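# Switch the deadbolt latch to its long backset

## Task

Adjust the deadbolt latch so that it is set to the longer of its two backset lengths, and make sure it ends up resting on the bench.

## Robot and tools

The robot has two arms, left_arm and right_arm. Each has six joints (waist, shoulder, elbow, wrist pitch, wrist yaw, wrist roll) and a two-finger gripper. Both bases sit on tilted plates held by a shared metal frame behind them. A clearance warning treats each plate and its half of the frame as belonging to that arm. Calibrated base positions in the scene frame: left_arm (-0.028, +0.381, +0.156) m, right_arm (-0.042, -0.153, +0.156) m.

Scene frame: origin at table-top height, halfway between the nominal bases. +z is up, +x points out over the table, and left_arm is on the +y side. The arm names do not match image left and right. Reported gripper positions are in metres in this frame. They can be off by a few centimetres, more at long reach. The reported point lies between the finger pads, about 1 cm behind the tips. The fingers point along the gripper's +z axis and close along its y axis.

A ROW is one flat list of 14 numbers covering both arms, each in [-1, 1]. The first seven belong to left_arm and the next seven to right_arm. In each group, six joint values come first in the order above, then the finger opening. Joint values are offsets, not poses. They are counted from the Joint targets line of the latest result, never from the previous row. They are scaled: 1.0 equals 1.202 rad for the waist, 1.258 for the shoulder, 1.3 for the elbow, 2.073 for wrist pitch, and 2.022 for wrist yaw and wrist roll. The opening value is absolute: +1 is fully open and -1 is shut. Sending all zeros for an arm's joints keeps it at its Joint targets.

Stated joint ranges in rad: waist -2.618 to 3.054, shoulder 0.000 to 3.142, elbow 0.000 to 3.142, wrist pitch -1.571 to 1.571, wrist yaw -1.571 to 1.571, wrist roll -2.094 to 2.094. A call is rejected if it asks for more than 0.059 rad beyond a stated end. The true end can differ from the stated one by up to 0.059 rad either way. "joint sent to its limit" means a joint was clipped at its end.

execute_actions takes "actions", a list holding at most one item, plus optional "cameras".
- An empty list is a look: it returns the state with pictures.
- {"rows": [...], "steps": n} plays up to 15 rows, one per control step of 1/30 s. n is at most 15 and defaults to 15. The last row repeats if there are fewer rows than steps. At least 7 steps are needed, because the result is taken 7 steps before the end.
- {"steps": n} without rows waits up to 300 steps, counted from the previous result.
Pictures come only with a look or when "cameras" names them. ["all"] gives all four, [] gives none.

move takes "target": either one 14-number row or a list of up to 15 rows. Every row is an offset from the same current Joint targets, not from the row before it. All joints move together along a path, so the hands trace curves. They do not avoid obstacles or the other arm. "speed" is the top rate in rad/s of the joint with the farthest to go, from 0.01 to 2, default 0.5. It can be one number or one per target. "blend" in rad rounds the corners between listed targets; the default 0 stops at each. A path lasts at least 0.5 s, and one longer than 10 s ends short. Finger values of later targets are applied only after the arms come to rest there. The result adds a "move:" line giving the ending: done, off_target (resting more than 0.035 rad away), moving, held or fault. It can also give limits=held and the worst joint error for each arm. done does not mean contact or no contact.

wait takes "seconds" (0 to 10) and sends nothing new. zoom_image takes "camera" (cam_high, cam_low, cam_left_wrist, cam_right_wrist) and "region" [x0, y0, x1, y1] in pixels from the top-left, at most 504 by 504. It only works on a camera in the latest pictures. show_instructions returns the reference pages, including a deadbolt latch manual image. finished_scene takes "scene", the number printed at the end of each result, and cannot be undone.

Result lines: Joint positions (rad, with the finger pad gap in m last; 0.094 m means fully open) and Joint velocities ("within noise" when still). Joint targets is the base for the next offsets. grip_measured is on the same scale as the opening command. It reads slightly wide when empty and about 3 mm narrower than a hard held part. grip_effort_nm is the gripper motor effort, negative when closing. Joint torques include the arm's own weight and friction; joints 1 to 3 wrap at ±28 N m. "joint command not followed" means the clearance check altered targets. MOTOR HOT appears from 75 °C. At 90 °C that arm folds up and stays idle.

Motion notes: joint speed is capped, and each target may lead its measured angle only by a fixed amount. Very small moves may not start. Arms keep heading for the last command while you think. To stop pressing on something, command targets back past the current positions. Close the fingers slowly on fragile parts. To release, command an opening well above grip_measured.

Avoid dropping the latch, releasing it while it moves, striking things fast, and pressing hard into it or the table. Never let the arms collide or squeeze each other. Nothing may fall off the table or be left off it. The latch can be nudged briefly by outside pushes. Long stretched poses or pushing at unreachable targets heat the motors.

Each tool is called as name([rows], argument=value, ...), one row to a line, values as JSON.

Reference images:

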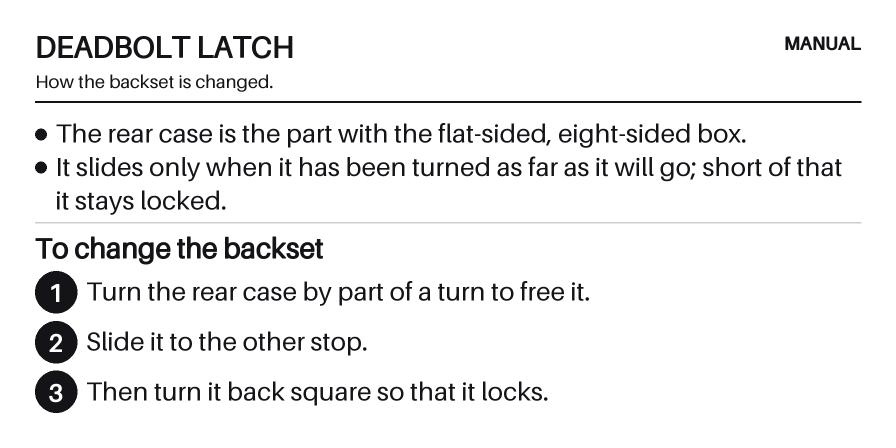

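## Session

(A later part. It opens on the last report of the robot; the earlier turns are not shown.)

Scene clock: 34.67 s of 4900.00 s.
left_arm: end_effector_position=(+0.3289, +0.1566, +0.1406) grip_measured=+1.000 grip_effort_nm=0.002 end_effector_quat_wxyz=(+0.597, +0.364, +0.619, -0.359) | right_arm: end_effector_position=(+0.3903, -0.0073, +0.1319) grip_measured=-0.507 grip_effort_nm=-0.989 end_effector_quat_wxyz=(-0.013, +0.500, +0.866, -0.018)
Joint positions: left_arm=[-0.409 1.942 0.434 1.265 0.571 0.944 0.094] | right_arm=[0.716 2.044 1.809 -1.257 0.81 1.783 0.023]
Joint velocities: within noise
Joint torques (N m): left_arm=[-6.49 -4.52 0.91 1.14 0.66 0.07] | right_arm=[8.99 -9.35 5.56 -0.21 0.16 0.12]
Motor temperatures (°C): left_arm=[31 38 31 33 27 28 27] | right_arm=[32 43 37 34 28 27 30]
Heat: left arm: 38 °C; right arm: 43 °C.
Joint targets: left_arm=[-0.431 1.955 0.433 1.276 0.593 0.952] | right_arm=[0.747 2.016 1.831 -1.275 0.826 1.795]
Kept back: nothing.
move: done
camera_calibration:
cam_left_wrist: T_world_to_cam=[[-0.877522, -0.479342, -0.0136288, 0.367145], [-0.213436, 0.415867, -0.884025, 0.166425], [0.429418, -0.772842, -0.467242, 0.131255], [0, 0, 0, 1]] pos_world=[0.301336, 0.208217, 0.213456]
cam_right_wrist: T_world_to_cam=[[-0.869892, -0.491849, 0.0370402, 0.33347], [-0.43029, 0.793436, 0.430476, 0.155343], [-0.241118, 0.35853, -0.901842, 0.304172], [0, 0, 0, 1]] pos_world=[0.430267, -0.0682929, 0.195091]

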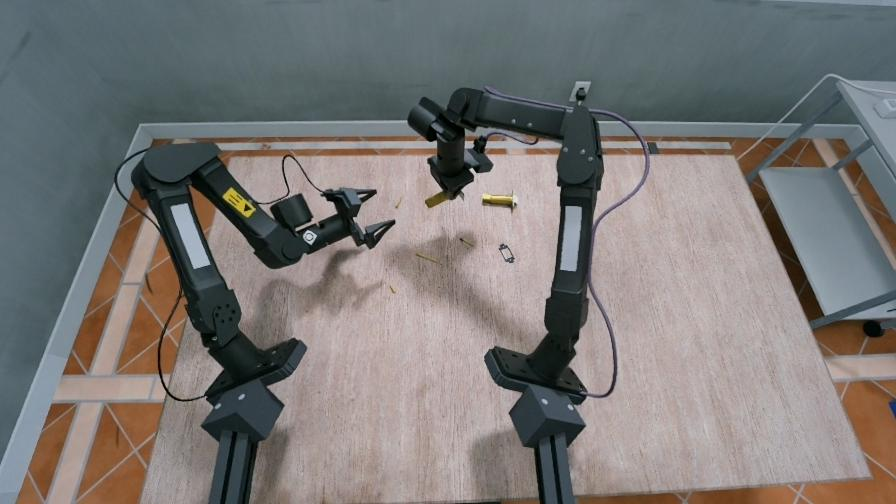

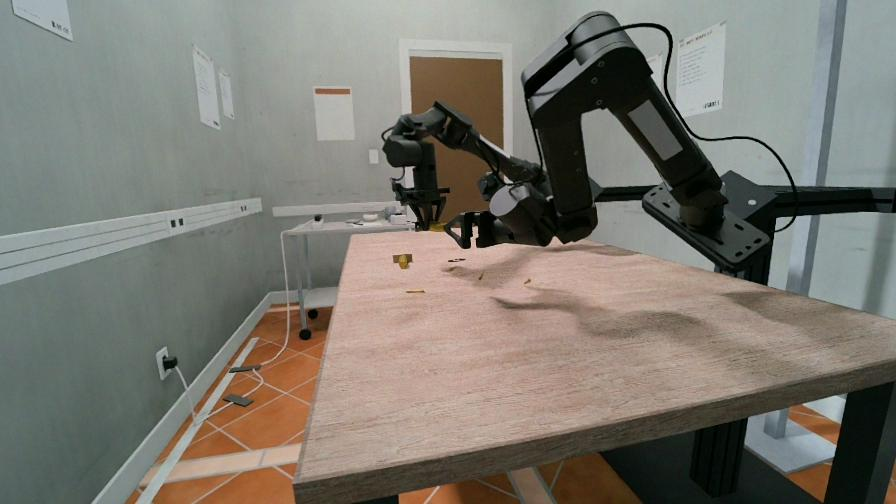

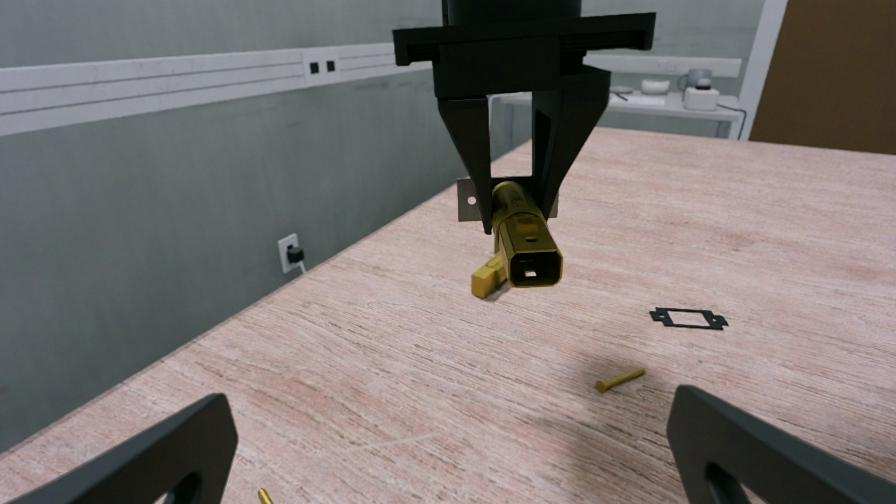

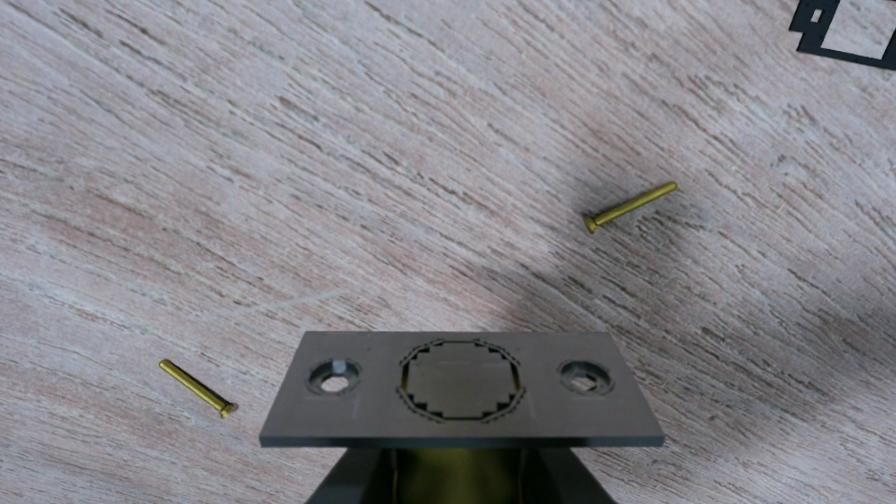

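move(target=[-0.0699,0.2719,0.1154,0.1211,-0.0514,-0.0371,0.2,0,0,0,0,0,0,-0.75], speed=0.5, cameras=["cam_left_wrist","cam_low"])

Scene clock: 38.60 s of 4900.00 s.
left_arm: end_effector_position=(+0.3251, +0.1034, +0.1139) grip_measured=+0.202 grip_effort_nm=-0.095 end_effector_quat_wxyz=(+0.603, +0.345, +0.625, -0.355) | right_arm: end_effector_position=(+0.3902, -0.0074, +0.1319) grip_measured=-0.507 grip_effort_nm=-0.984 end_effector_quat_wxyz=(-0.014, +0.500, +0.866, -0.019)
Joint positions: left_arm=[-0.49 2.283 0.576 1.515 0.48 0.886 0.056] | right_arm=[0.716 2.044 1.809 -1.257 0.81 1.784 0.023]
Joint velocities: within noise
Joint torques (N m): left_arm=[-8.02 -4.9 1.21 1.18 0.54 -0.13] | right_arm=[8.99 -9.36 5.55 -0.2 0.16 0.11]
Motor temperatures (°C): left_arm=[31 37 31 33 27 28 27] | right_arm=[33 44 37 33 28 27 31]
Heat: left arm: 37 °C; right arm: 44 °C.
Joint targets: left_arm=[-0.515 2.297 0.583 1.527 0.489 0.877] | right_arm=[0.747 2.016 1.831 -1.275 0.826 1.795]
Kept back: nothing.
move: done
camera_calibration:
cam_left_wrist: T_world_to_cam=[[-0.859294, -0.511474, 0.00303298, 0.333449], [-0.236404, 0.391895, -0.889118, 0.174619], [0.453572, -0.764731, -0.457667, 0.069469], [0, 0, 0, 1]] pos_world=[0.296302, 0.155243, 0.186039]
Images, in order (width x height): cam_low 896x504, cam_left_wrist 896x504.

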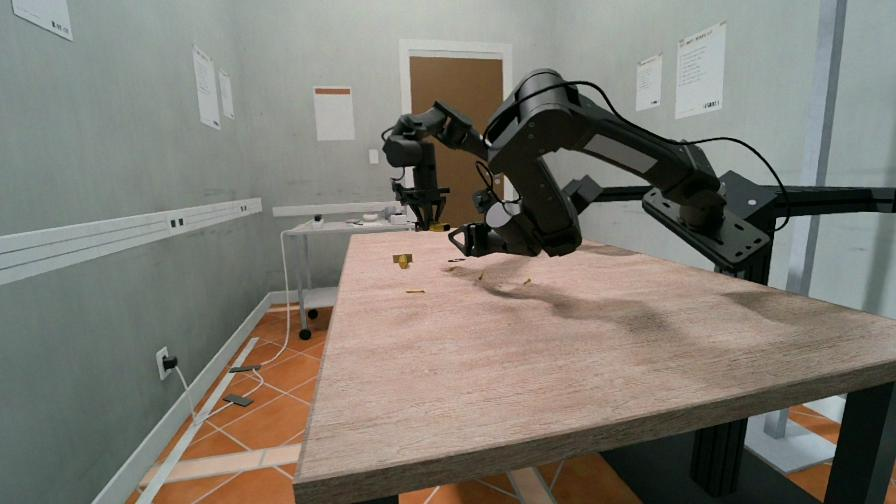

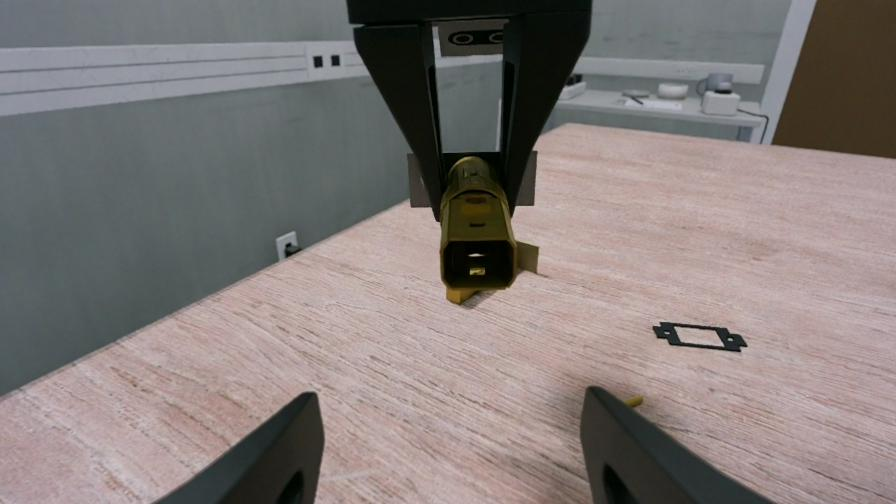

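move(target=[-0.048,0.0429,0.108,-0.0443,-0.0232,-0.008,0.2,0,0,0,0,0,0,-0.75], speed=0.3, cameras=["cam_left_wrist"])

Scene clock: 40.67 s of 4900.00 s.
left_arm: end_effector_position=(+0.3460, +0.0725, +0.1178) grip_measured=+0.202 grip_effort_nm=-0.090 end_effector_quat_wxyz=(+0.609, +0.342, +0.621, -0.356) | right_arm: end_effector_position=(+0.3902, -0.0074, +0.1319) grip_measured=-0.507 grip_effort_nm=-0.984 end_effector_quat_wxyz=(-0.014, +0.500, +0.866, -0.019)
Joint positions: left_arm=[-0.546 2.333 0.718 1.442 0.433 0.869 0.056] | right_arm=[0.716 2.044 1.809 -1.257 0.81 1.784 0.023]
Joint velocities: within noise
Joint torques (N m): left_arm=[-8.72 -5.14 1.57 1.06 0.55 -0.08] | right_arm=[8.98 -9.36 5.55 -0.2 0.16 0.11]
Motor temperatures (°C): left_arm=[32 37 31 33 27 28 27] | right_arm=[33 44 37 33 28 27 31]
Heat: left arm: 37 °C; right arm: 44 °C.
Joint targets: left_arm=[-0.572 2.351 0.723 1.435 0.442 0.861] | right_arm=[0.747 2.016 1.831 -1.275 0.826 1.796]
Kept back: nothing.
move: done
camera_calibration:
cam_left_wrist: T_world_to_cam=[[-0.856684, -0.515839, 0.00180599, 0.335164], [-0.230783, 0.380139, -0.895675, 0.19485], [0.461337, -0.767727, -0.444706, 0.0341865], [0, 0, 0, 1]] pos_world=[0.316326, 0.125067, 0.189119]
Images, in order (width x height): cam_left_wrist 896x504.

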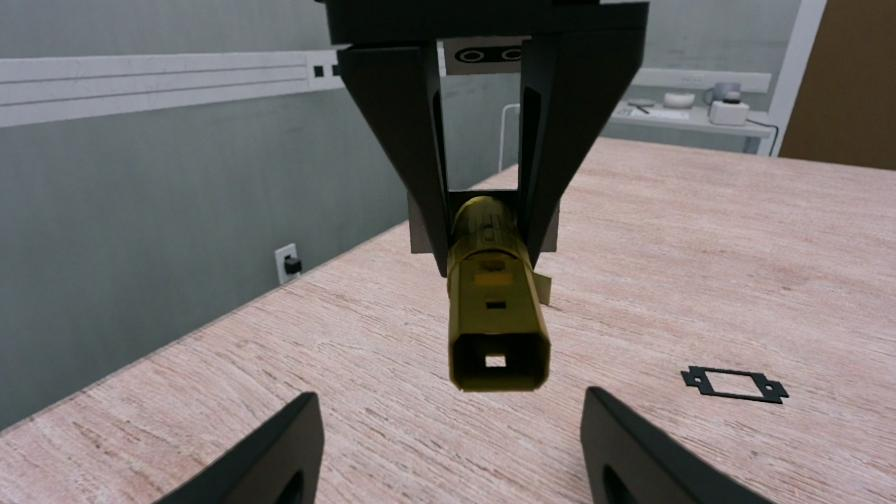

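move(target=[-0.0374,0.0326,0.0708,-0.027,-0.0153,-0.005,0.2,0,0,0,0,0,0,-0.75], speed=0.2, cameras=["cam_left_wrist"])

Scene clock: 42.30 s of 4900.00 s.
left_arm: end_effector_position=(+0.3521, +0.0478, +0.1210) grip_measured=+0.202 grip_effort_nm=-0.090 end_effector_quat_wxyz=(+0.606, +0.344, +0.618, -0.363) | right_arm: end_effector_position=(+0.3902, -0.0074, +0.1319) grip_measured=-0.507 grip_effort_nm=-0.984 end_effector_quat_wxyz=(-0.014, +0.500, +0.866, -0.019)
Joint positions: left_arm=[-0.589 2.373 0.808 1.386 0.402 0.859 0.056] | right_arm=[0.716 2.044 1.809 -1.257 0.81 1.784 0.023]
Joint velocities: within noise
Joint torques (N m): left_arm=[-9.36 -5.23 2.14 1.12 0.48 -0.08] | right_arm=[8.98 -9.36 5.55 -0.2 0.16 0.11]
Motor temperatures (°C): left_arm=[32 37 31 33 27 28 27] | right_arm=[33 44 37 33 28 27 31]
Heat: left arm: 37 °C; right arm: 44 °C.
Joint targets: left_arm=[-0.618 2.392 0.815 1.379 0.411 0.851] | right_arm=[0.747 2.016 1.831 -1.275 0.826 1.796]
Kept back: nothing.
move: done
camera_calibration:
cam_left_wrist: T_world_to_cam=[[-0.864314, -0.502887, 0.00814882, 0.328966], [-0.228528, 0.378236, -0.897057, 0.207919], [0.448036, -0.777202, -0.441839, 0.0186332], [0, 0, 0, 1]] pos_world=[0.323497, 0.101271, 0.192068]
Images, in order (width x height): cam_left_wrist 896x504.

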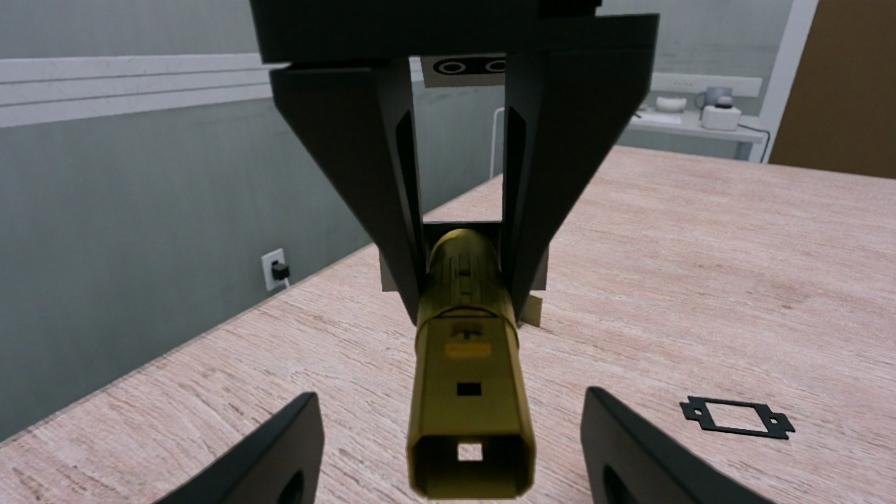

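move([
  [-0.0067,0,0,0,0,0,0.2,0,0,0,0,0,0,-0.75],
  [-0.0067,0,0,0,0,0,-0.4,0,0,0,0,0,0,-0.75],
], speed=0.2, cameras=["cam_left_wrist"])

Scene clock: 44.10 s of 4900.00 s.
left_arm: end_effector_position=(+0.3506, +0.0460, +0.1231) grip_measured=-0.398 grip_effort_nm=-0.090 end_effector_quat_wxyz=(+0.606, +0.345, +0.617, -0.365) | right_arm: end_effector_position=(+0.3902, -0.0074, +0.1319) grip_measured=-0.507 grip_effort_nm=-0.989 end_effector_quat_wxyz=(-0.014, +0.500, +0.866, -0.019)
Joint positions: left_arm=[-0.596 2.373 0.808 1.385 0.402 0.858 0.028] | right_arm=[0.716 2.044 1.809 -1.257 0.81 1.784 0.023]
Joint velocities: within noise
Joint torques (N m): left_arm=[-9.42 -5.41 2.18 1.09 0.52 -0.1] | right_arm=[8.99 -9.33 5.55 -0.2 0.16 0.11]
Motor temperatures (°C): left_arm=[32 37 31 33 27 28 27] | right_arm=[33 44 37 33 28 27 31]
Heat: left arm: 37 °C; right arm: 44 °C.
Joint targets: left_arm=[-0.625 2.392 0.815 1.379 0.411 0.851] | right_arm=[0.747 2.016 1.831 -1.275 0.826 1.796]
Kept back: nothing.
move: done
camera_calibration:
cam_left_wrist: T_world_to_cam=[[-0.866682, -0.498791, 0.00830012, 0.327392], [-0.225332, 0.376577, -0.898563, 0.209341], [0.44507, -0.780639, -0.438766, 0.0196219], [0, 0, 0, 1]] pos_world=[0.322183, 0.099785, 0.193998]
Images, in order (width x height): cam_left_wrist 896x504.

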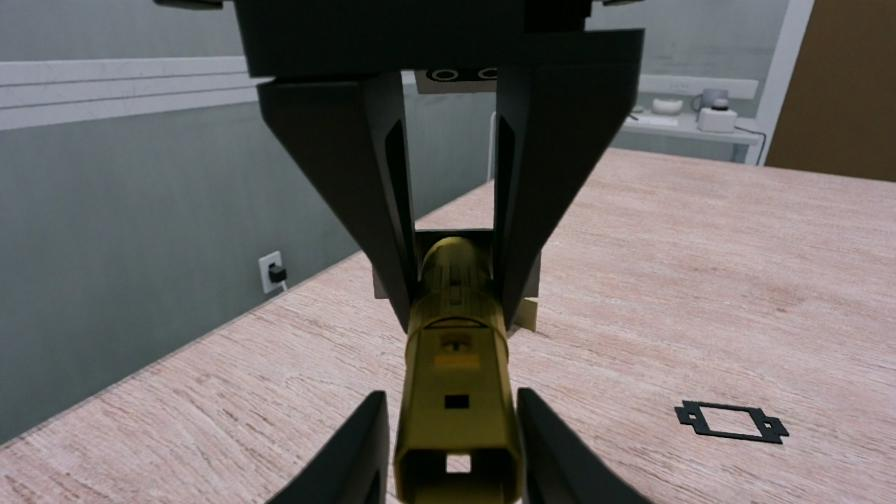

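Well centered. Close.

move([
  [0,0,0,0,0,0,-0.52,0,0,0,0,0,0,-0.75],
  [0,0,0,0,0,0,-0.75,0,0,0,0,0,0,-0.75],
], speed=0.2, cameras=["cam_left_wrist"])

Scene clock: 45.83 s of 4900.00 s.
left_arm: end_effector_position=(+0.3500, +0.0454, +0.1231) grip_measured=-0.528 grip_effort_nm=-1.013 end_effector_quat_wxyz=(+0.605, +0.345, +0.617, -0.366) | right_arm: end_effector_position=(+0.3903, -0.0076, +0.1319) grip_measured=-0.507 grip_effort_nm=-0.984 end_effector_quat_wxyz=(-0.013, +0.500, +0.866, -0.019)
Joint positions: left_arm=[-0.597 2.373 0.808 1.382 0.402 0.858 0.022] | right_arm=[0.716 2.044 1.809 -1.257 0.812 1.785 0.023]
Joint velocities: within noise
Joint torques (N m): left_arm=[-9.43 -5.31 2.1 1.1 0.51 -0.08] | right_arm=[8.98 -9.35 5.55 -0.2 0.14 0.11]
Motor temperatures (°C): left_arm=[32 37 31 33 27 28 27] | right_arm=[34 45 37 33 28 27 31]
Heat: left arm: 37 °C; right arm: 45 °C.
Joint targets: left_arm=[-0.626 2.392 0.815 1.379 0.411 0.851] | right_arm=[0.747 2.016 1.831 -1.275 0.826 1.796]
Kept back: nothing.
move: done
camera_calibration:
cam_left_wrist: T_world_to_cam=[[-0.868003, -0.496461, 0.00990931, 0.3267], [-0.225899, 0.377028, -0.898231, 0.209566], [0.442201, -0.781906, -0.439411, 0.0206404], [0, 0, 0, 1]] pos_world=[0.32179, 0.0993202, 0.194071]
Images, in order (width x height): cam_left_wrist 896x504.

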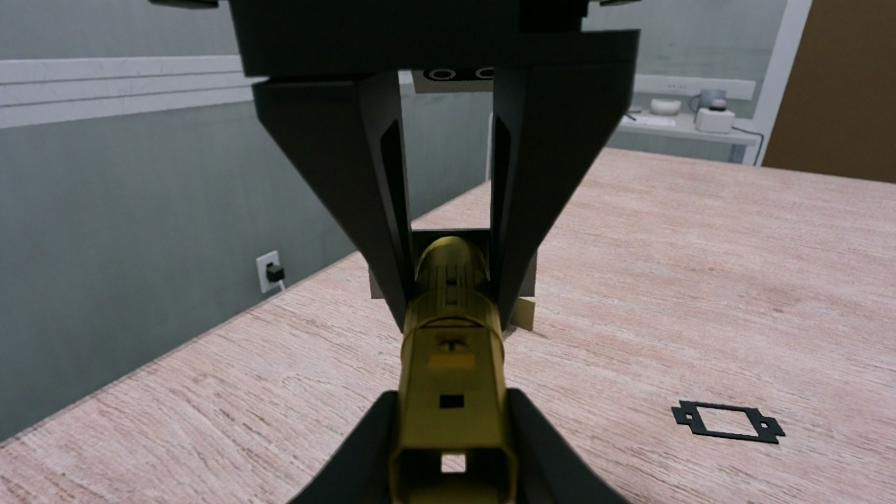

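move(target=[0,0,0,0,0,0.148,-0.75,0,0,0,0,0,0,-0.75], speed=0.4, cameras=["cam_left_wrist"])

Scene clock: 47.43 s of 4900.00 s.
left_arm: end_effector_position=(+0.3508, +0.0456, +0.1223) grip_measured=-0.529 grip_effort_nm=-1.028 end_effector_quat_wxyz=(+0.643, +0.415, +0.574, -0.291) | right_arm: end_effector_position=(+0.3905, -0.0073, +0.1325) grip_measured=-0.511 grip_effort_nm=-0.984 end_effector_quat_wxyz=(-0.012, +0.500, +0.866, -0.019)
Joint positions: left_arm=[-0.597 2.373 0.809 1.381 0.396 1.093 0.022] | right_arm=[0.718 2.044 1.809 -1.257 0.814 1.785 0.023]
Joint velocities: within noise
Joint torques (N m): left_arm=[-9.39 -5.34 2.14 1.14 0.59 0.7] | right_arm=[8.84 -9.36 5.56 -0.19 0.12 0.1]
Motor temperatures (°C): left_arm=[32 37 31 33 27 28 27] | right_arm=[34 45 37 33 28 27 31]
Heat: left arm: 37 °C; right arm: 45 °C.
Joint targets: left_arm=[-0.626 2.392 0.815 1.379 0.411 1.150] | right_arm=[0.748 2.016 1.831 -1.275 0.826 1.796]
Kept back: nothing.
move: off_target (left_arm); left_arm: the wrist roll is farthest, 0.057 rad from its target
camera_calibration:
cam_left_wrist: T_world_to_cam=[[-0.844465, -0.486546, -0.223944, 0.347434], [-0.047245, 0.484145, -0.873711, 0.138356], [0.533522, -0.727239, -0.43183, -0.0154056], [0, 0, 0, 1]] pos_world=[0.308152, 0.0908548, 0.192036]
Images, in order (width x height): cam_left_wrist 896x504.

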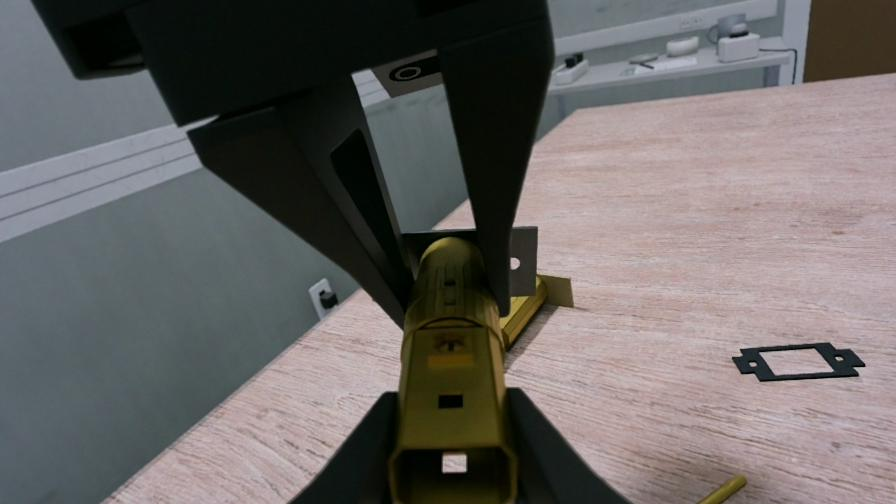

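move(target=[0,0,0,0,0,-0.148,-0.75,0,0,0,0,0,0,-0.75], speed=0.4, cameras=["cam_left_wrist"])

move(target=[0,0,0,0,0,-0.148,-0.75,0,0,0,0,0,0,-0.75], speed=0.4, cameras=["cam_left_wrist","cam_right_wrist"])

Scene clock: 49.17 s of 4900.00 s.
left_arm: end_effector_position=(+0.3491, +0.0446, +0.1213) grip_measured=-0.529 grip_effort_nm=-1.023 end_effector_quat_wxyz=(+0.611, +0.362, +0.610, -0.351) | right_arm: end_effector_position=(+0.3892, -0.0084, +0.1325) grip_measured=-0.511 grip_effort_nm=-0.979 end_effector_quat_wxyz=(-0.013, +0.498, +0.867, -0.021)
Joint positions: left_arm=[-0.597 2.376 0.809 1.377 0.397 0.909 0.022] | right_arm=[0.718 2.044 1.809 -1.266 0.814 1.788 0.023]
Joint velocities: within noise
Joint torques (N m): left_arm=[-9.28 -5.64 2.07 1.14 0.57 -0.71] | right_arm=[8.84 -9.35 5.53 -0.12 0.12 0.07]
Motor temperatures (°C): left_arm=[33 37 31 33 27 28 27] | right_arm=[34 45 37 33 28 27 31]
Heat: left arm: 37 °C; right arm: 45 °C.
Joint targets: left_arm=[-0.625 2.392 0.815 1.379 0.411 0.851] | right_arm=[0.748 2.016 1.831 -1.275 0.826 1.796]
Kept back: nothing.
move: off_target (left_arm); left_arm: the wrist roll is farthest, 0.058 rad from its target
camera_calibration:
cam_left_wrist: T_world_to_cam=[[-0.868636, -0.493914, -0.0389924, 0.33158], [-0.190015, 0.404789, -0.89445, 0.193766], [0.457565, -0.769542, -0.445465, 0.0144063], [0, 0, 0, 1]] pos_world=[0.318249, 0.0964244, 0.19266]
Images, in order (width x height): cam_left_wrist 896x504.

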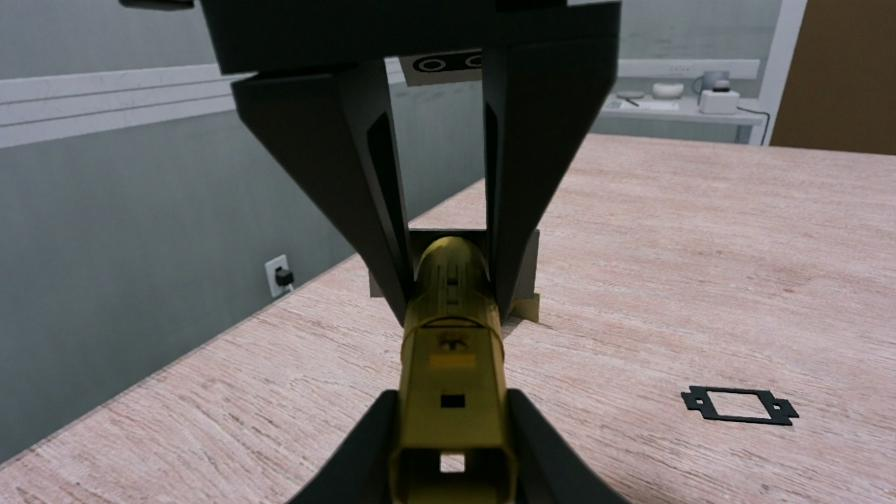

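Scene clock: 50.70 s of 4900.00 s.
left_arm: end_effector_position=(+0.3482, +0.0441, +0.1201) grip_measured=-0.530 grip_effort_nm=-1.023 end_effector_quat_wxyz=(+0.548, +0.266, +0.659, -0.440) | right_arm: end_effector_position=(+0.3890, -0.0086, +0.1325) grip_measured=-0.516 grip_effort_nm=-0.979 end_effector_quat_wxyz=(-0.013, +0.498, +0.867, -0.022)
Joint positions: left_arm=[-0.598 2.376 0.809 1.37 0.395 0.605 0.022] | right_arm=[0.718 2.044 1.809 -1.268 0.814 1.788 0.023]
Joint velocities: within noise
Joint torques (N m): left_arm=[-9.26 -5.61 2.1 1.21 0.59 -0.62] | right_arm=[8.83 -9.35 5.53 -0.11 0.12 0.07]
Motor temperatures (°C): left_arm=[33 37 31 33 27 28 27] | right_arm=[34 45 37 33 28 27 31]
Heat: left arm: 37 °C; right arm: 45 °C.
Joint targets: left_arm=[-0.626 2.392 0.815 1.379 0.411 0.552] | right_arm=[0.748 2.016 1.831 -1.274 0.826 1.796]
Kept back: nothing.
move: off_target (left_arm); left_arm: the wrist roll is farthest, 0.053 rad from its target
camera_calibration:
cam_left_wrist: T_world_to_cam=[[-0.83835, -0.476582, 0.26465, 0.282697], [-0.428517, 0.276052, -0.86033, 0.277423], [0.336961, -0.834665, -0.435651, 0.0575729], [0, 0, 0, 1]] pos_world=[0.33648, 0.1062, 0.188941]
cam_right_wrist: T_world_to_cam=[[-0.867522, -0.495598, 0.0422845, 0.330014], [-0.433011, 0.794321, 0.426094, 0.157248], [-0.244758, 0.351336, -0.90369, 0.306526], [0, 0, 0, 1]] pos_world=[0.429409, -0.0690443, 0.196047]
Images, in order (width x height): cam_left_wrist 896x504, cam_right_wrist 896x504.

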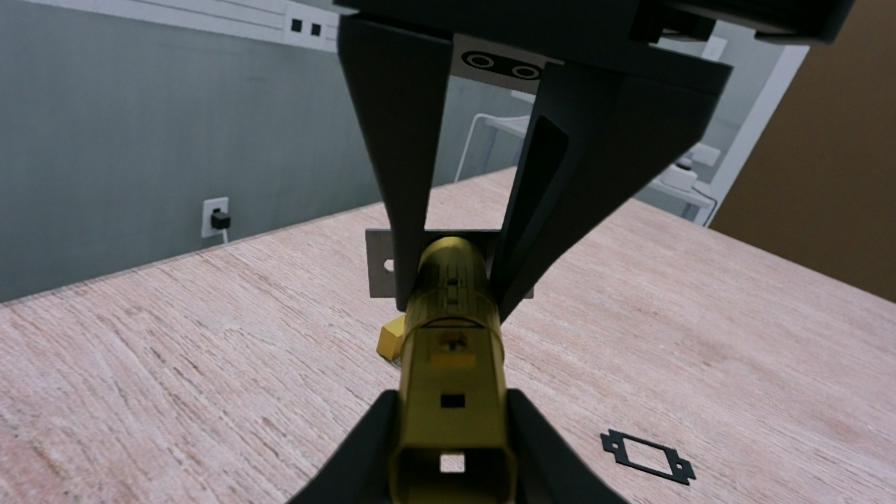

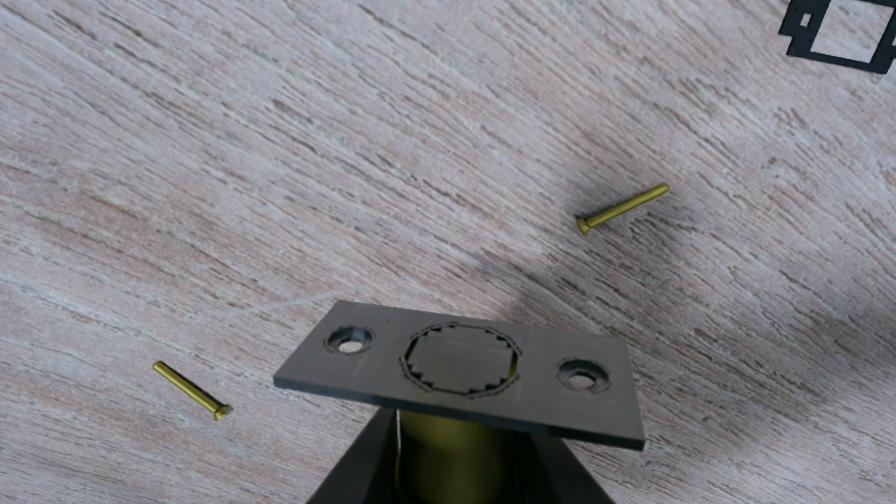

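move(target=[0,0,0,0,0,0,-0.75,0,0,0,0,0,0,0.95], cameras=[])

move(target=[0,0,0,0,0,0.155,-0.75,-0.049,-0.0262,0.0062,0,0,-0.028,0.95], speed=0.3, cameras=["cam_left_wrist","cam_right_wrist"])

Scene clock: 54.53 s of 4900.00 s.
left_arm: end_effector_position=(+0.3484, +0.0443, +0.1179) grip_measured=-0.530 grip_effort_nm=-1.028 end_effector_quat_wxyz=(+0.535, +0.251, +0.670, -0.450) | right_arm: end_effector_position=(+0.3891, -0.0087, +0.1326) grip_measured=+0.948 grip_effort_nm=0.144 end_effector_quat_wxyz=(-0.013, +0.498, +0.867, -0.022)
Joint positions: left_arm=[-0.598 2.376 0.809 1.365 0.384 0.558 0.022] | right_arm=[0.718 2.044 1.809 -1.268 0.814 1.788 0.092]
Joint velocities: within noise
Joint torques (N m): left_arm=[-9.36 -5.53 2.09 1.32 0.74 -0.05] | right_arm=[8.84 -9.29 5.55 -0.1 0.12 0.07]
Motor temperatures (°C): left_arm=[33 37 31 33 27 28 28] | right_arm=[34 45 37 33 28 27 31]
Heat: left arm: 37 °C; right arm: 45 °C.
Joint targets: left_arm=[-0.626 2.392 0.815 1.379 0.411 0.552] | right_arm=[0.748 2.016 1.831 -1.274 0.826 1.796]
Kept back: nothing.
move: done
No camera images: "cameras" was empty.

Scene clock: 56.30 s of 4900.00 s.
left_arm: end_effector_position=(+0.3485, +0.0443, +0.1178) grip_measured=-0.530 grip_effort_nm=-1.028 end_effector_quat_wxyz=(+0.596, +0.347, +0.625, -0.365) | right_arm: end_effector_position=(+0.4004, -0.0262, +0.1334) grip_measured=+0.948 grip_effort_nm=0.139 end_effector_quat_wxyz=(-0.010, +0.505, +0.863, -0.020)
Joint positions: left_arm=[-0.598 2.376 0.809 1.365 0.383 0.856 0.022] | right_arm=[0.685 2.011 1.818 -1.268 0.814 1.75 0.092]
Joint velocities: within noise
Joint torques (N m): left_arm=[-9.33 -5.6 2.1 1.31 0.73 0.1] | right_arm=[6.69 -9.35 5.52 -0.1 0.12 -0.12]
Motor temperatures (°C): left_arm=[33 37 31 33 27 28 28] | right_arm=[34 45 37 33 28 27 31]
Heat: left arm: 37 °C; right arm: 45 °C.
Joint targets: left_arm=[-0.626 2.392 0.815 1.379 0.411 0.865] | right_arm=[0.689 1.983 1.839 -1.274 0.826 1.739]
Kept back: nothing.
move: done
camera_calibration:
cam_left_wrist: T_world_to_cam=[[-0.868818, -0.494809, 0.0178637, 0.324156], [-0.242002, 0.392894, -0.887169, 0.208487], [0.431961, -0.775112, -0.461098, 0.0238957], [0, 0, 0, 1]] pos_world=[0.321765, 0.0970039, 0.190191]
cam_right_wrist: T_world_to_cam=[[-0.875507, -0.481788, 0.0369878, 0.335416], [-0.42289, 0.801007, 0.423735, 0.172226], [-0.233778, 0.355341, -0.905031, 0.3121], [0, 0, 0, 1]] pos_world=[0.439453, -0.0872568, 0.197076]
Images, in order (width x height): cam_left_wrist 896x504, cam_right_wrist 896x504.

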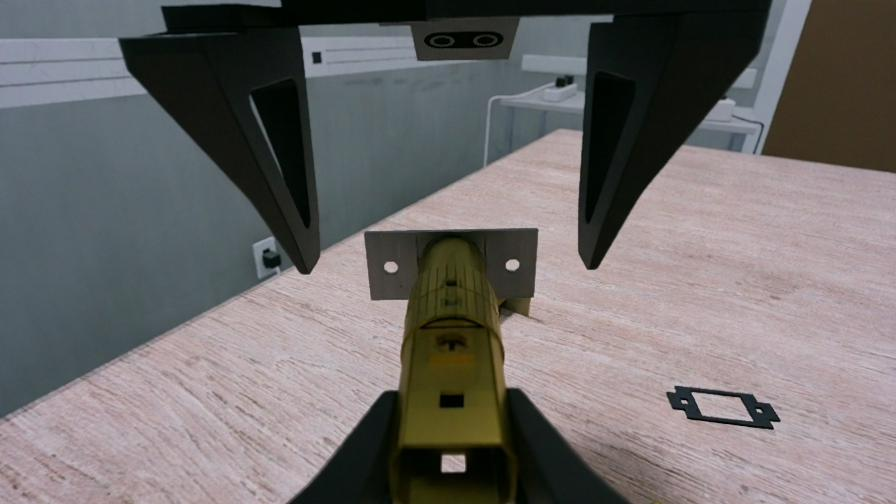

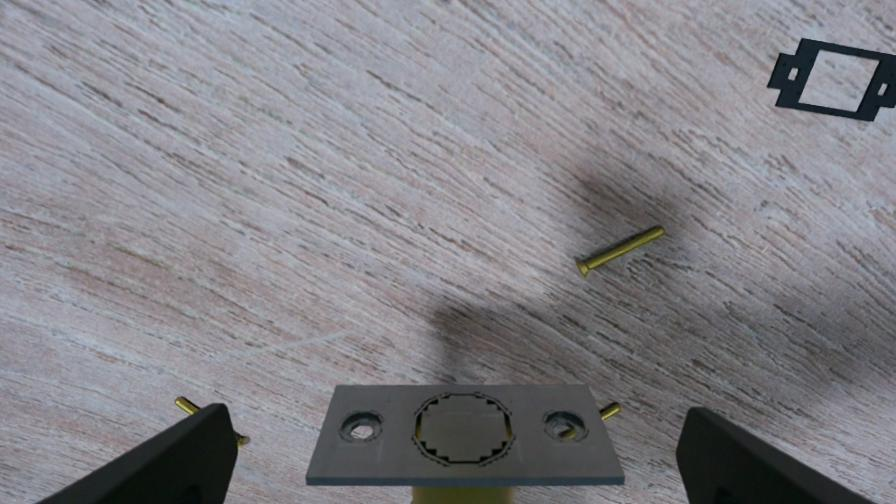

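move(target=[0,0,0,0,0,0,-0.75,-0.0092,0,-0.0377,0.0203,0,-0.0079,0.95], speed=0.2, cameras=["cam_left_wrist","cam_right_wrist"])

Scene clock: 58.17 s of 4900.00 s.
left_arm: end_effector_position=(+0.3485, +0.0443, +0.1178) grip_measured=-0.530 grip_effort_nm=-1.023 end_effector_quat_wxyz=(+0.596, +0.348, +0.625, -0.365) | right_arm: end_effector_position=(+0.4006, -0.0266, +0.1281) grip_measured=+0.948 grip_effort_nm=0.144 end_effector_quat_wxyz=(-0.010, +0.504, +0.863, -0.020)
Joint positions: left_arm=[-0.598 2.376 0.809 1.365 0.383 0.858 0.022] | right_arm=[0.674 2.009 1.802 -1.243 0.814 1.734 0.092]
Joint velocities: within noise
Joint torques (N m): left_arm=[-9.26 -5.46 2.09 1.28 0.73 0.08] | right_arm=[6.63 -9.26 2.71 0.07 0.12 -0.11]
Motor temperatures (°C): left_arm=[33 37 31 33 27 28 28] | right_arm=[34 45 37 33 28 27 31]
Heat: left arm: 37 °C; right arm: 45 °C.
Joint targets: left_arm=[-0.626 2.392 0.815 1.379 0.411 0.865] | right_arm=[0.678 1.983 1.790 -1.232 0.826 1.723]
Kept back: nothing.
move: done
camera_calibration:
cam_left_wrist: T_world_to_cam=[[-0.868728, -0.495007, 0.0167132, 0.324312], [-0.241327, 0.393575, -0.887051, 0.20816], [0.432518, -0.77464, -0.461368, 0.0236892], [0, 0, 0, 1]] pos_world=[0.321728, 0.0969604, 0.190158]
cam_right_wrist: T_world_to_cam=[[-0.874911, -0.482877, 0.0368803, 0.335329], [-0.424189, 0.800861, 0.422712, 0.175549], [-0.233654, 0.354191, -0.905513, 0.307486], [0, 0, 0, 1]] pos_world=[0.439695, -0.0875762, 0.191859]
Images, in order (width x height): cam_left_wrist 896x504, cam_right_wrist 896x504.

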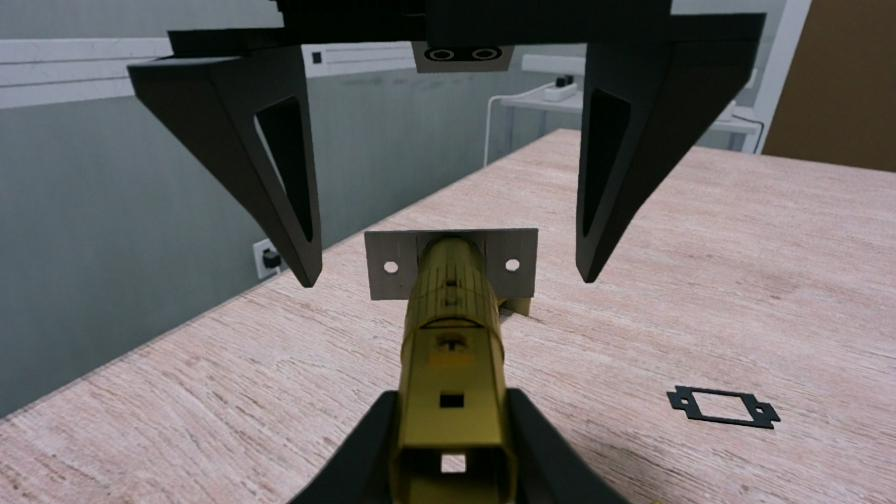

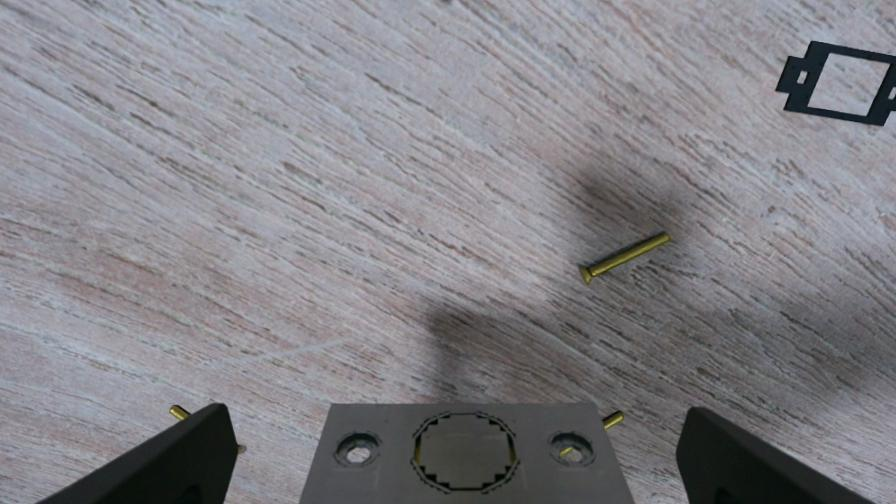

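move([
  [0,0,0,0,0,0,-0.75,0,0,0,0,0,0,0.3],
  [0,0,0,0,0,0,-0.75,0,0,0,0,0,0,0.0],
], speed=0.2, cameras=["cam_left_wrist","cam_right_wrist"])

Scene clock: 59.90 s of 4900.00 s.
left_arm: end_effector_position=(+0.3489, +0.0445, +0.1173) grip_measured=-0.530 grip_effort_nm=-1.028 end_effector_quat_wxyz=(+0.596, +0.348, +0.626, -0.363) | right_arm: end_effector_position=(+0.4008, -0.0268, +0.1278) grip_measured=+0.183 grip_effort_nm=-0.979 end_effector_quat_wxyz=(-0.010, +0.504, +0.863, -0.020)
Joint positions: left_arm=[-0.598 2.376 0.809 1.366 0.38 0.858 0.022] | right_arm=[0.674 2.009 1.802 -1.242 0.814 1.733 0.056]
Joint velocities: within noise
Joint torques (N m): left_arm=[-9.2 -5.48 2.09 1.31 0.76 0.06] | right_arm=[6.72 -9.26 2.7 0.07 0.12 -0.11]
Motor temperatures (°C): left_arm=[33 37 31 33 27 28 28] | right_arm=[34 45 37 33 28 27 31]
Heat: left arm: 37 °C; right arm: 45 °C.
Joint targets: left_arm=[-0.626 2.392 0.815 1.379 0.411 0.865] | right_arm=[0.678 1.983 1.790 -1.233 0.826 1.723]
Kept back: nothing.
move: done
camera_calibration:
cam_left_wrist: T_world_to_cam=[[-0.867536, -0.497126, 0.0157408, 0.324563], [-0.242605, 0.395319, -0.885926, 0.208024], [0.434194, -0.772391, -0.463559, 0.0230779], [0, 0, 0, 1]] pos_world=[0.322017, 0.0969379, 0.189883]
cam_right_wrist: T_world_to_cam=[[-0.874877, -0.482939, 0.036891, 0.335398], [-0.424263, 0.800866, 0.422628, 0.175873], [-0.233648, 0.354096, -0.905552, 0.307378], [0, 0, 0, 1]] pos_world=[0.439866, -0.0877152, 0.191645]
Images, in order (width x height): cam_left_wrist 896x504, cam_right_wrist 896x504.

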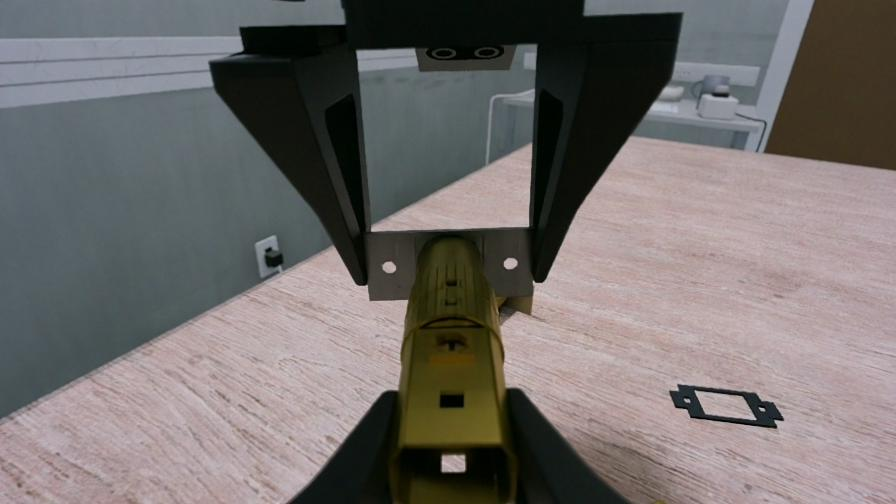

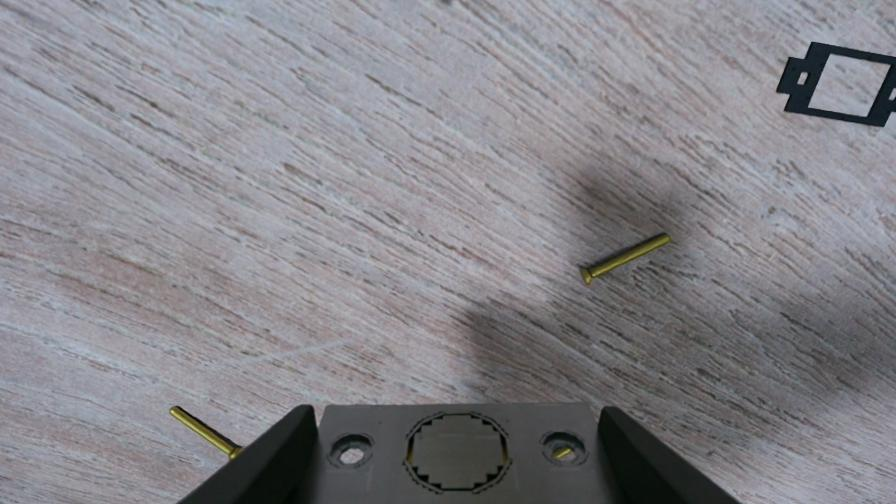

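move(target=[0,0,0,0,0,0.2,-0.75,0,0,0,0,0,0,0.0], speed=0.4, cameras=["cam_left_wrist","cam_right_wrist"])

Scene clock: 61.90 s of 4900.00 s.
left_arm: end_effector_position=(+0.3493, +0.0448, +0.1176) grip_measured=-0.529 grip_effort_nm=-1.023 end_effector_quat_wxyz=(+0.657, +0.466, +0.544, -0.235) | right_arm: end_effector_position=(+0.4008, -0.0268, +0.1278) grip_measured=+0.183 grip_effort_nm=-0.989 end_effector_quat_wxyz=(-0.010, +0.504, +0.864, -0.020)
Joint positions: left_arm=[-0.598 2.376 0.809 1.368 0.379 1.263 0.022] | right_arm=[0.674 2.009 1.802 -1.242 0.814 1.732 0.056]
Joint velocities: within noise
Joint torques (N m): left_arm=[-9.26 -5.52 2.15 1.27 0.77 0.08] | right_arm=[6.68 -9.26 2.7 0.08 0.12 -0.1]
Motor temperatures (°C): left_arm=[33 37 31 33 27 28 28] | right_arm=[34 45 37 33 28 27 31]
Heat: left arm: 37 °C; right arm: 45 °C.
Joint targets: left_arm=[-0.626 2.392 0.815 1.379 0.411 1.269] | right_arm=[0.678 1.983 1.790 -1.233 0.826 1.723]
Kept back: nothing.
move: done
camera_calibration:
cam_left_wrist: T_world_to_cam=[[-0.806459, -0.45333, -0.379627, 0.34825], [0.0660808, 0.56891, -0.819741, 0.0848509], [0.587586, -0.686173, -0.428846, -0.0383446], [0, 0, 0, 1]] pos_world=[0.297773, 0.0832884, 0.185317]
cam_right_wrist: T_world_to_cam=[[-0.874323, -0.48394, 0.0368957, 0.335148], [-0.425166, 0.800362, 0.422675, 0.176215], [-0.23408, 0.353868, -0.90553, 0.307542], [0, 0, 0, 1]] pos_world=[0.439938, -0.0876732, 0.191641]
Images, in order (width x height): cam_left_wrist 896x504, cam_right_wrist 896x504.

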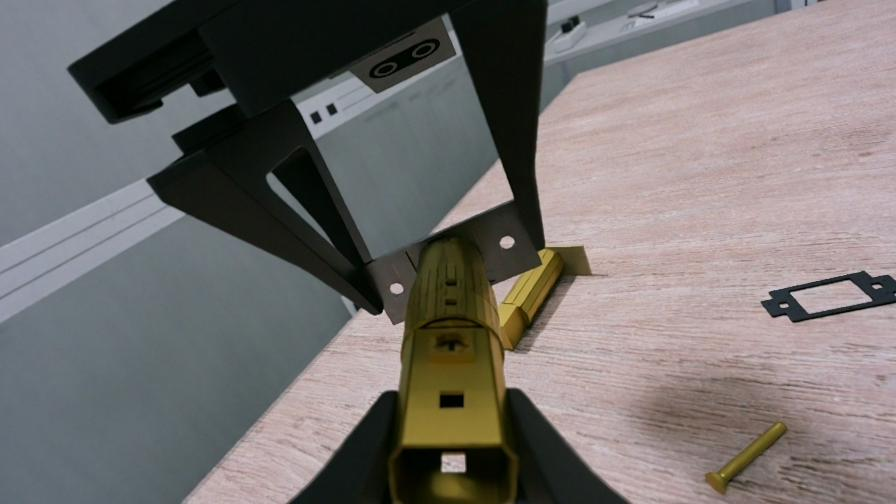

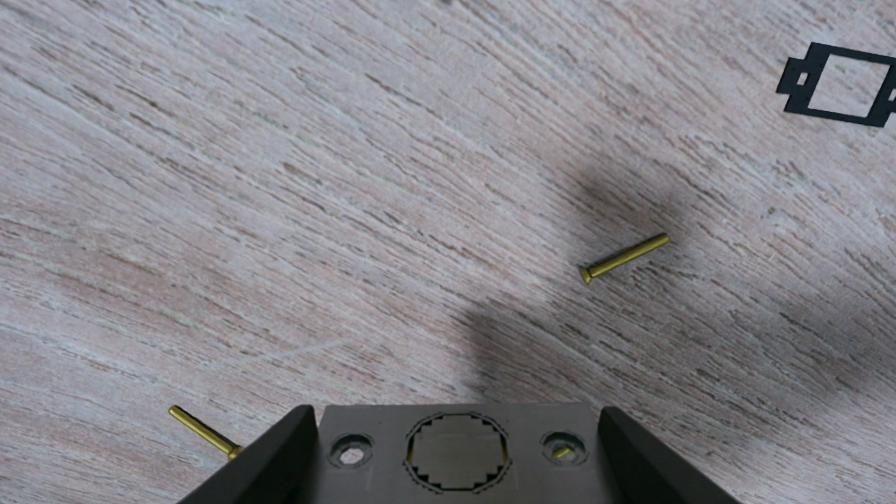

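move(target=[0,0,0,0,0,0.2,-0.75,0,0,0,0,0,0,0.0], speed=0.4, cameras=["cam_left_wrist","cam_right_wrist"])

Scene clock: 64.07 s of 4900.00 s.
left_arm: end_effector_position=(+0.3498, +0.0451, +0.1180) grip_measured=-0.529 grip_effort_nm=-1.023 end_effector_quat_wxyz=(+0.692, +0.565, +0.438, -0.096) | right_arm: end_effector_position=(+0.4008, -0.0268, +0.1278) grip_measured=+0.183 grip_effort_nm=-0.989 end_effector_quat_wxyz=(-0.010, +0.503, +0.864, -0.020)
Joint positions: left_arm=[-0.598 2.376 0.809 1.371 0.379 1.67 0.022] | right_arm=[0.674 2.009 1.802 -1.242 0.814 1.732 0.056]
Joint velocities: within noise
Joint torques (N m): left_arm=[-9.28 -5.48 2.13 1.24 0.77 0.07] | right_arm=[6.71 -9.25 2.69 0.08 0.12 -0.09]
Motor temperatures (°C): left_arm=[34 37 31 33 27 28 28] | right_arm=[34 44 37 33 28 27 31]
Heat: left arm: 37 °C; right arm: 44 °C.
Joint targets: left_arm=[-0.626 2.392 0.815 1.379 0.411 1.674] | right_arm=[0.678 1.983 1.790 -1.233 0.826 1.723]
Kept back: nothing.
move: done
camera_calibration:
cam_left_wrist: T_world_to_cam=[[-0.612123, -0.335924, -0.715863, 0.315348], [0.330001, 0.714166, -0.617306, -0.0377259], [0.718613, -0.614103, -0.326302, -0.0994416], [0, 0, 0, 1]] pos_world=[0.276942, 0.0718084, 0.17001]
cam_right_wrist: T_world_to_cam=[[-0.874138, -0.484274, 0.0368973, 0.335065], [-0.425467, 0.800194, 0.422691, 0.176329], [-0.234223, 0.353791, -0.905523, 0.307597], [0, 0, 0, 1]] pos_world=[0.439962, -0.0876592, 0.19164]
Images, in order (width x height): cam_left_wrist 896x504, cam_right_wrist 896x504.

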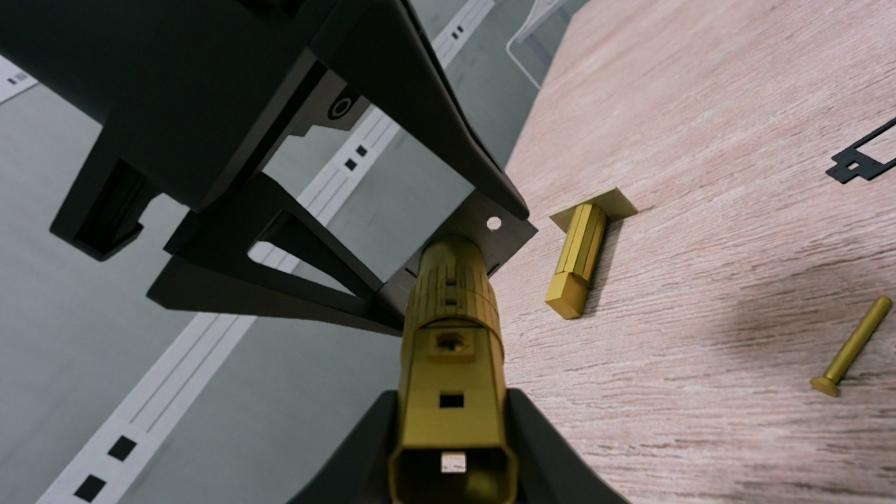

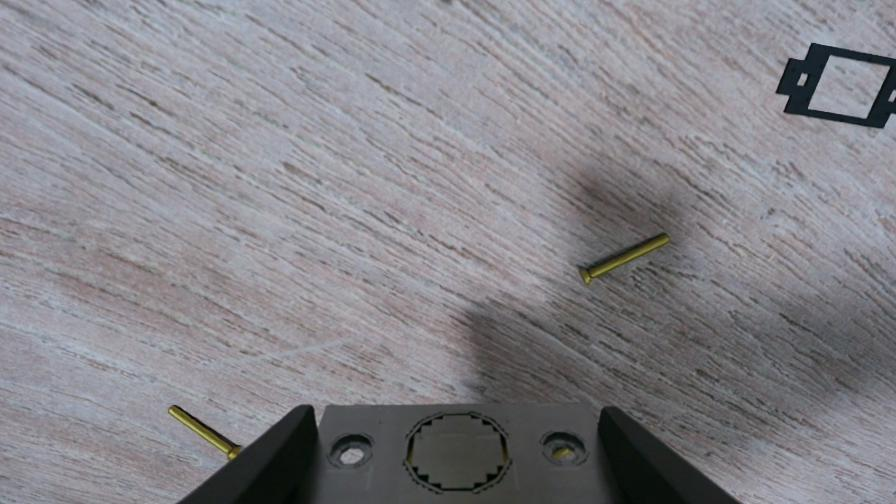

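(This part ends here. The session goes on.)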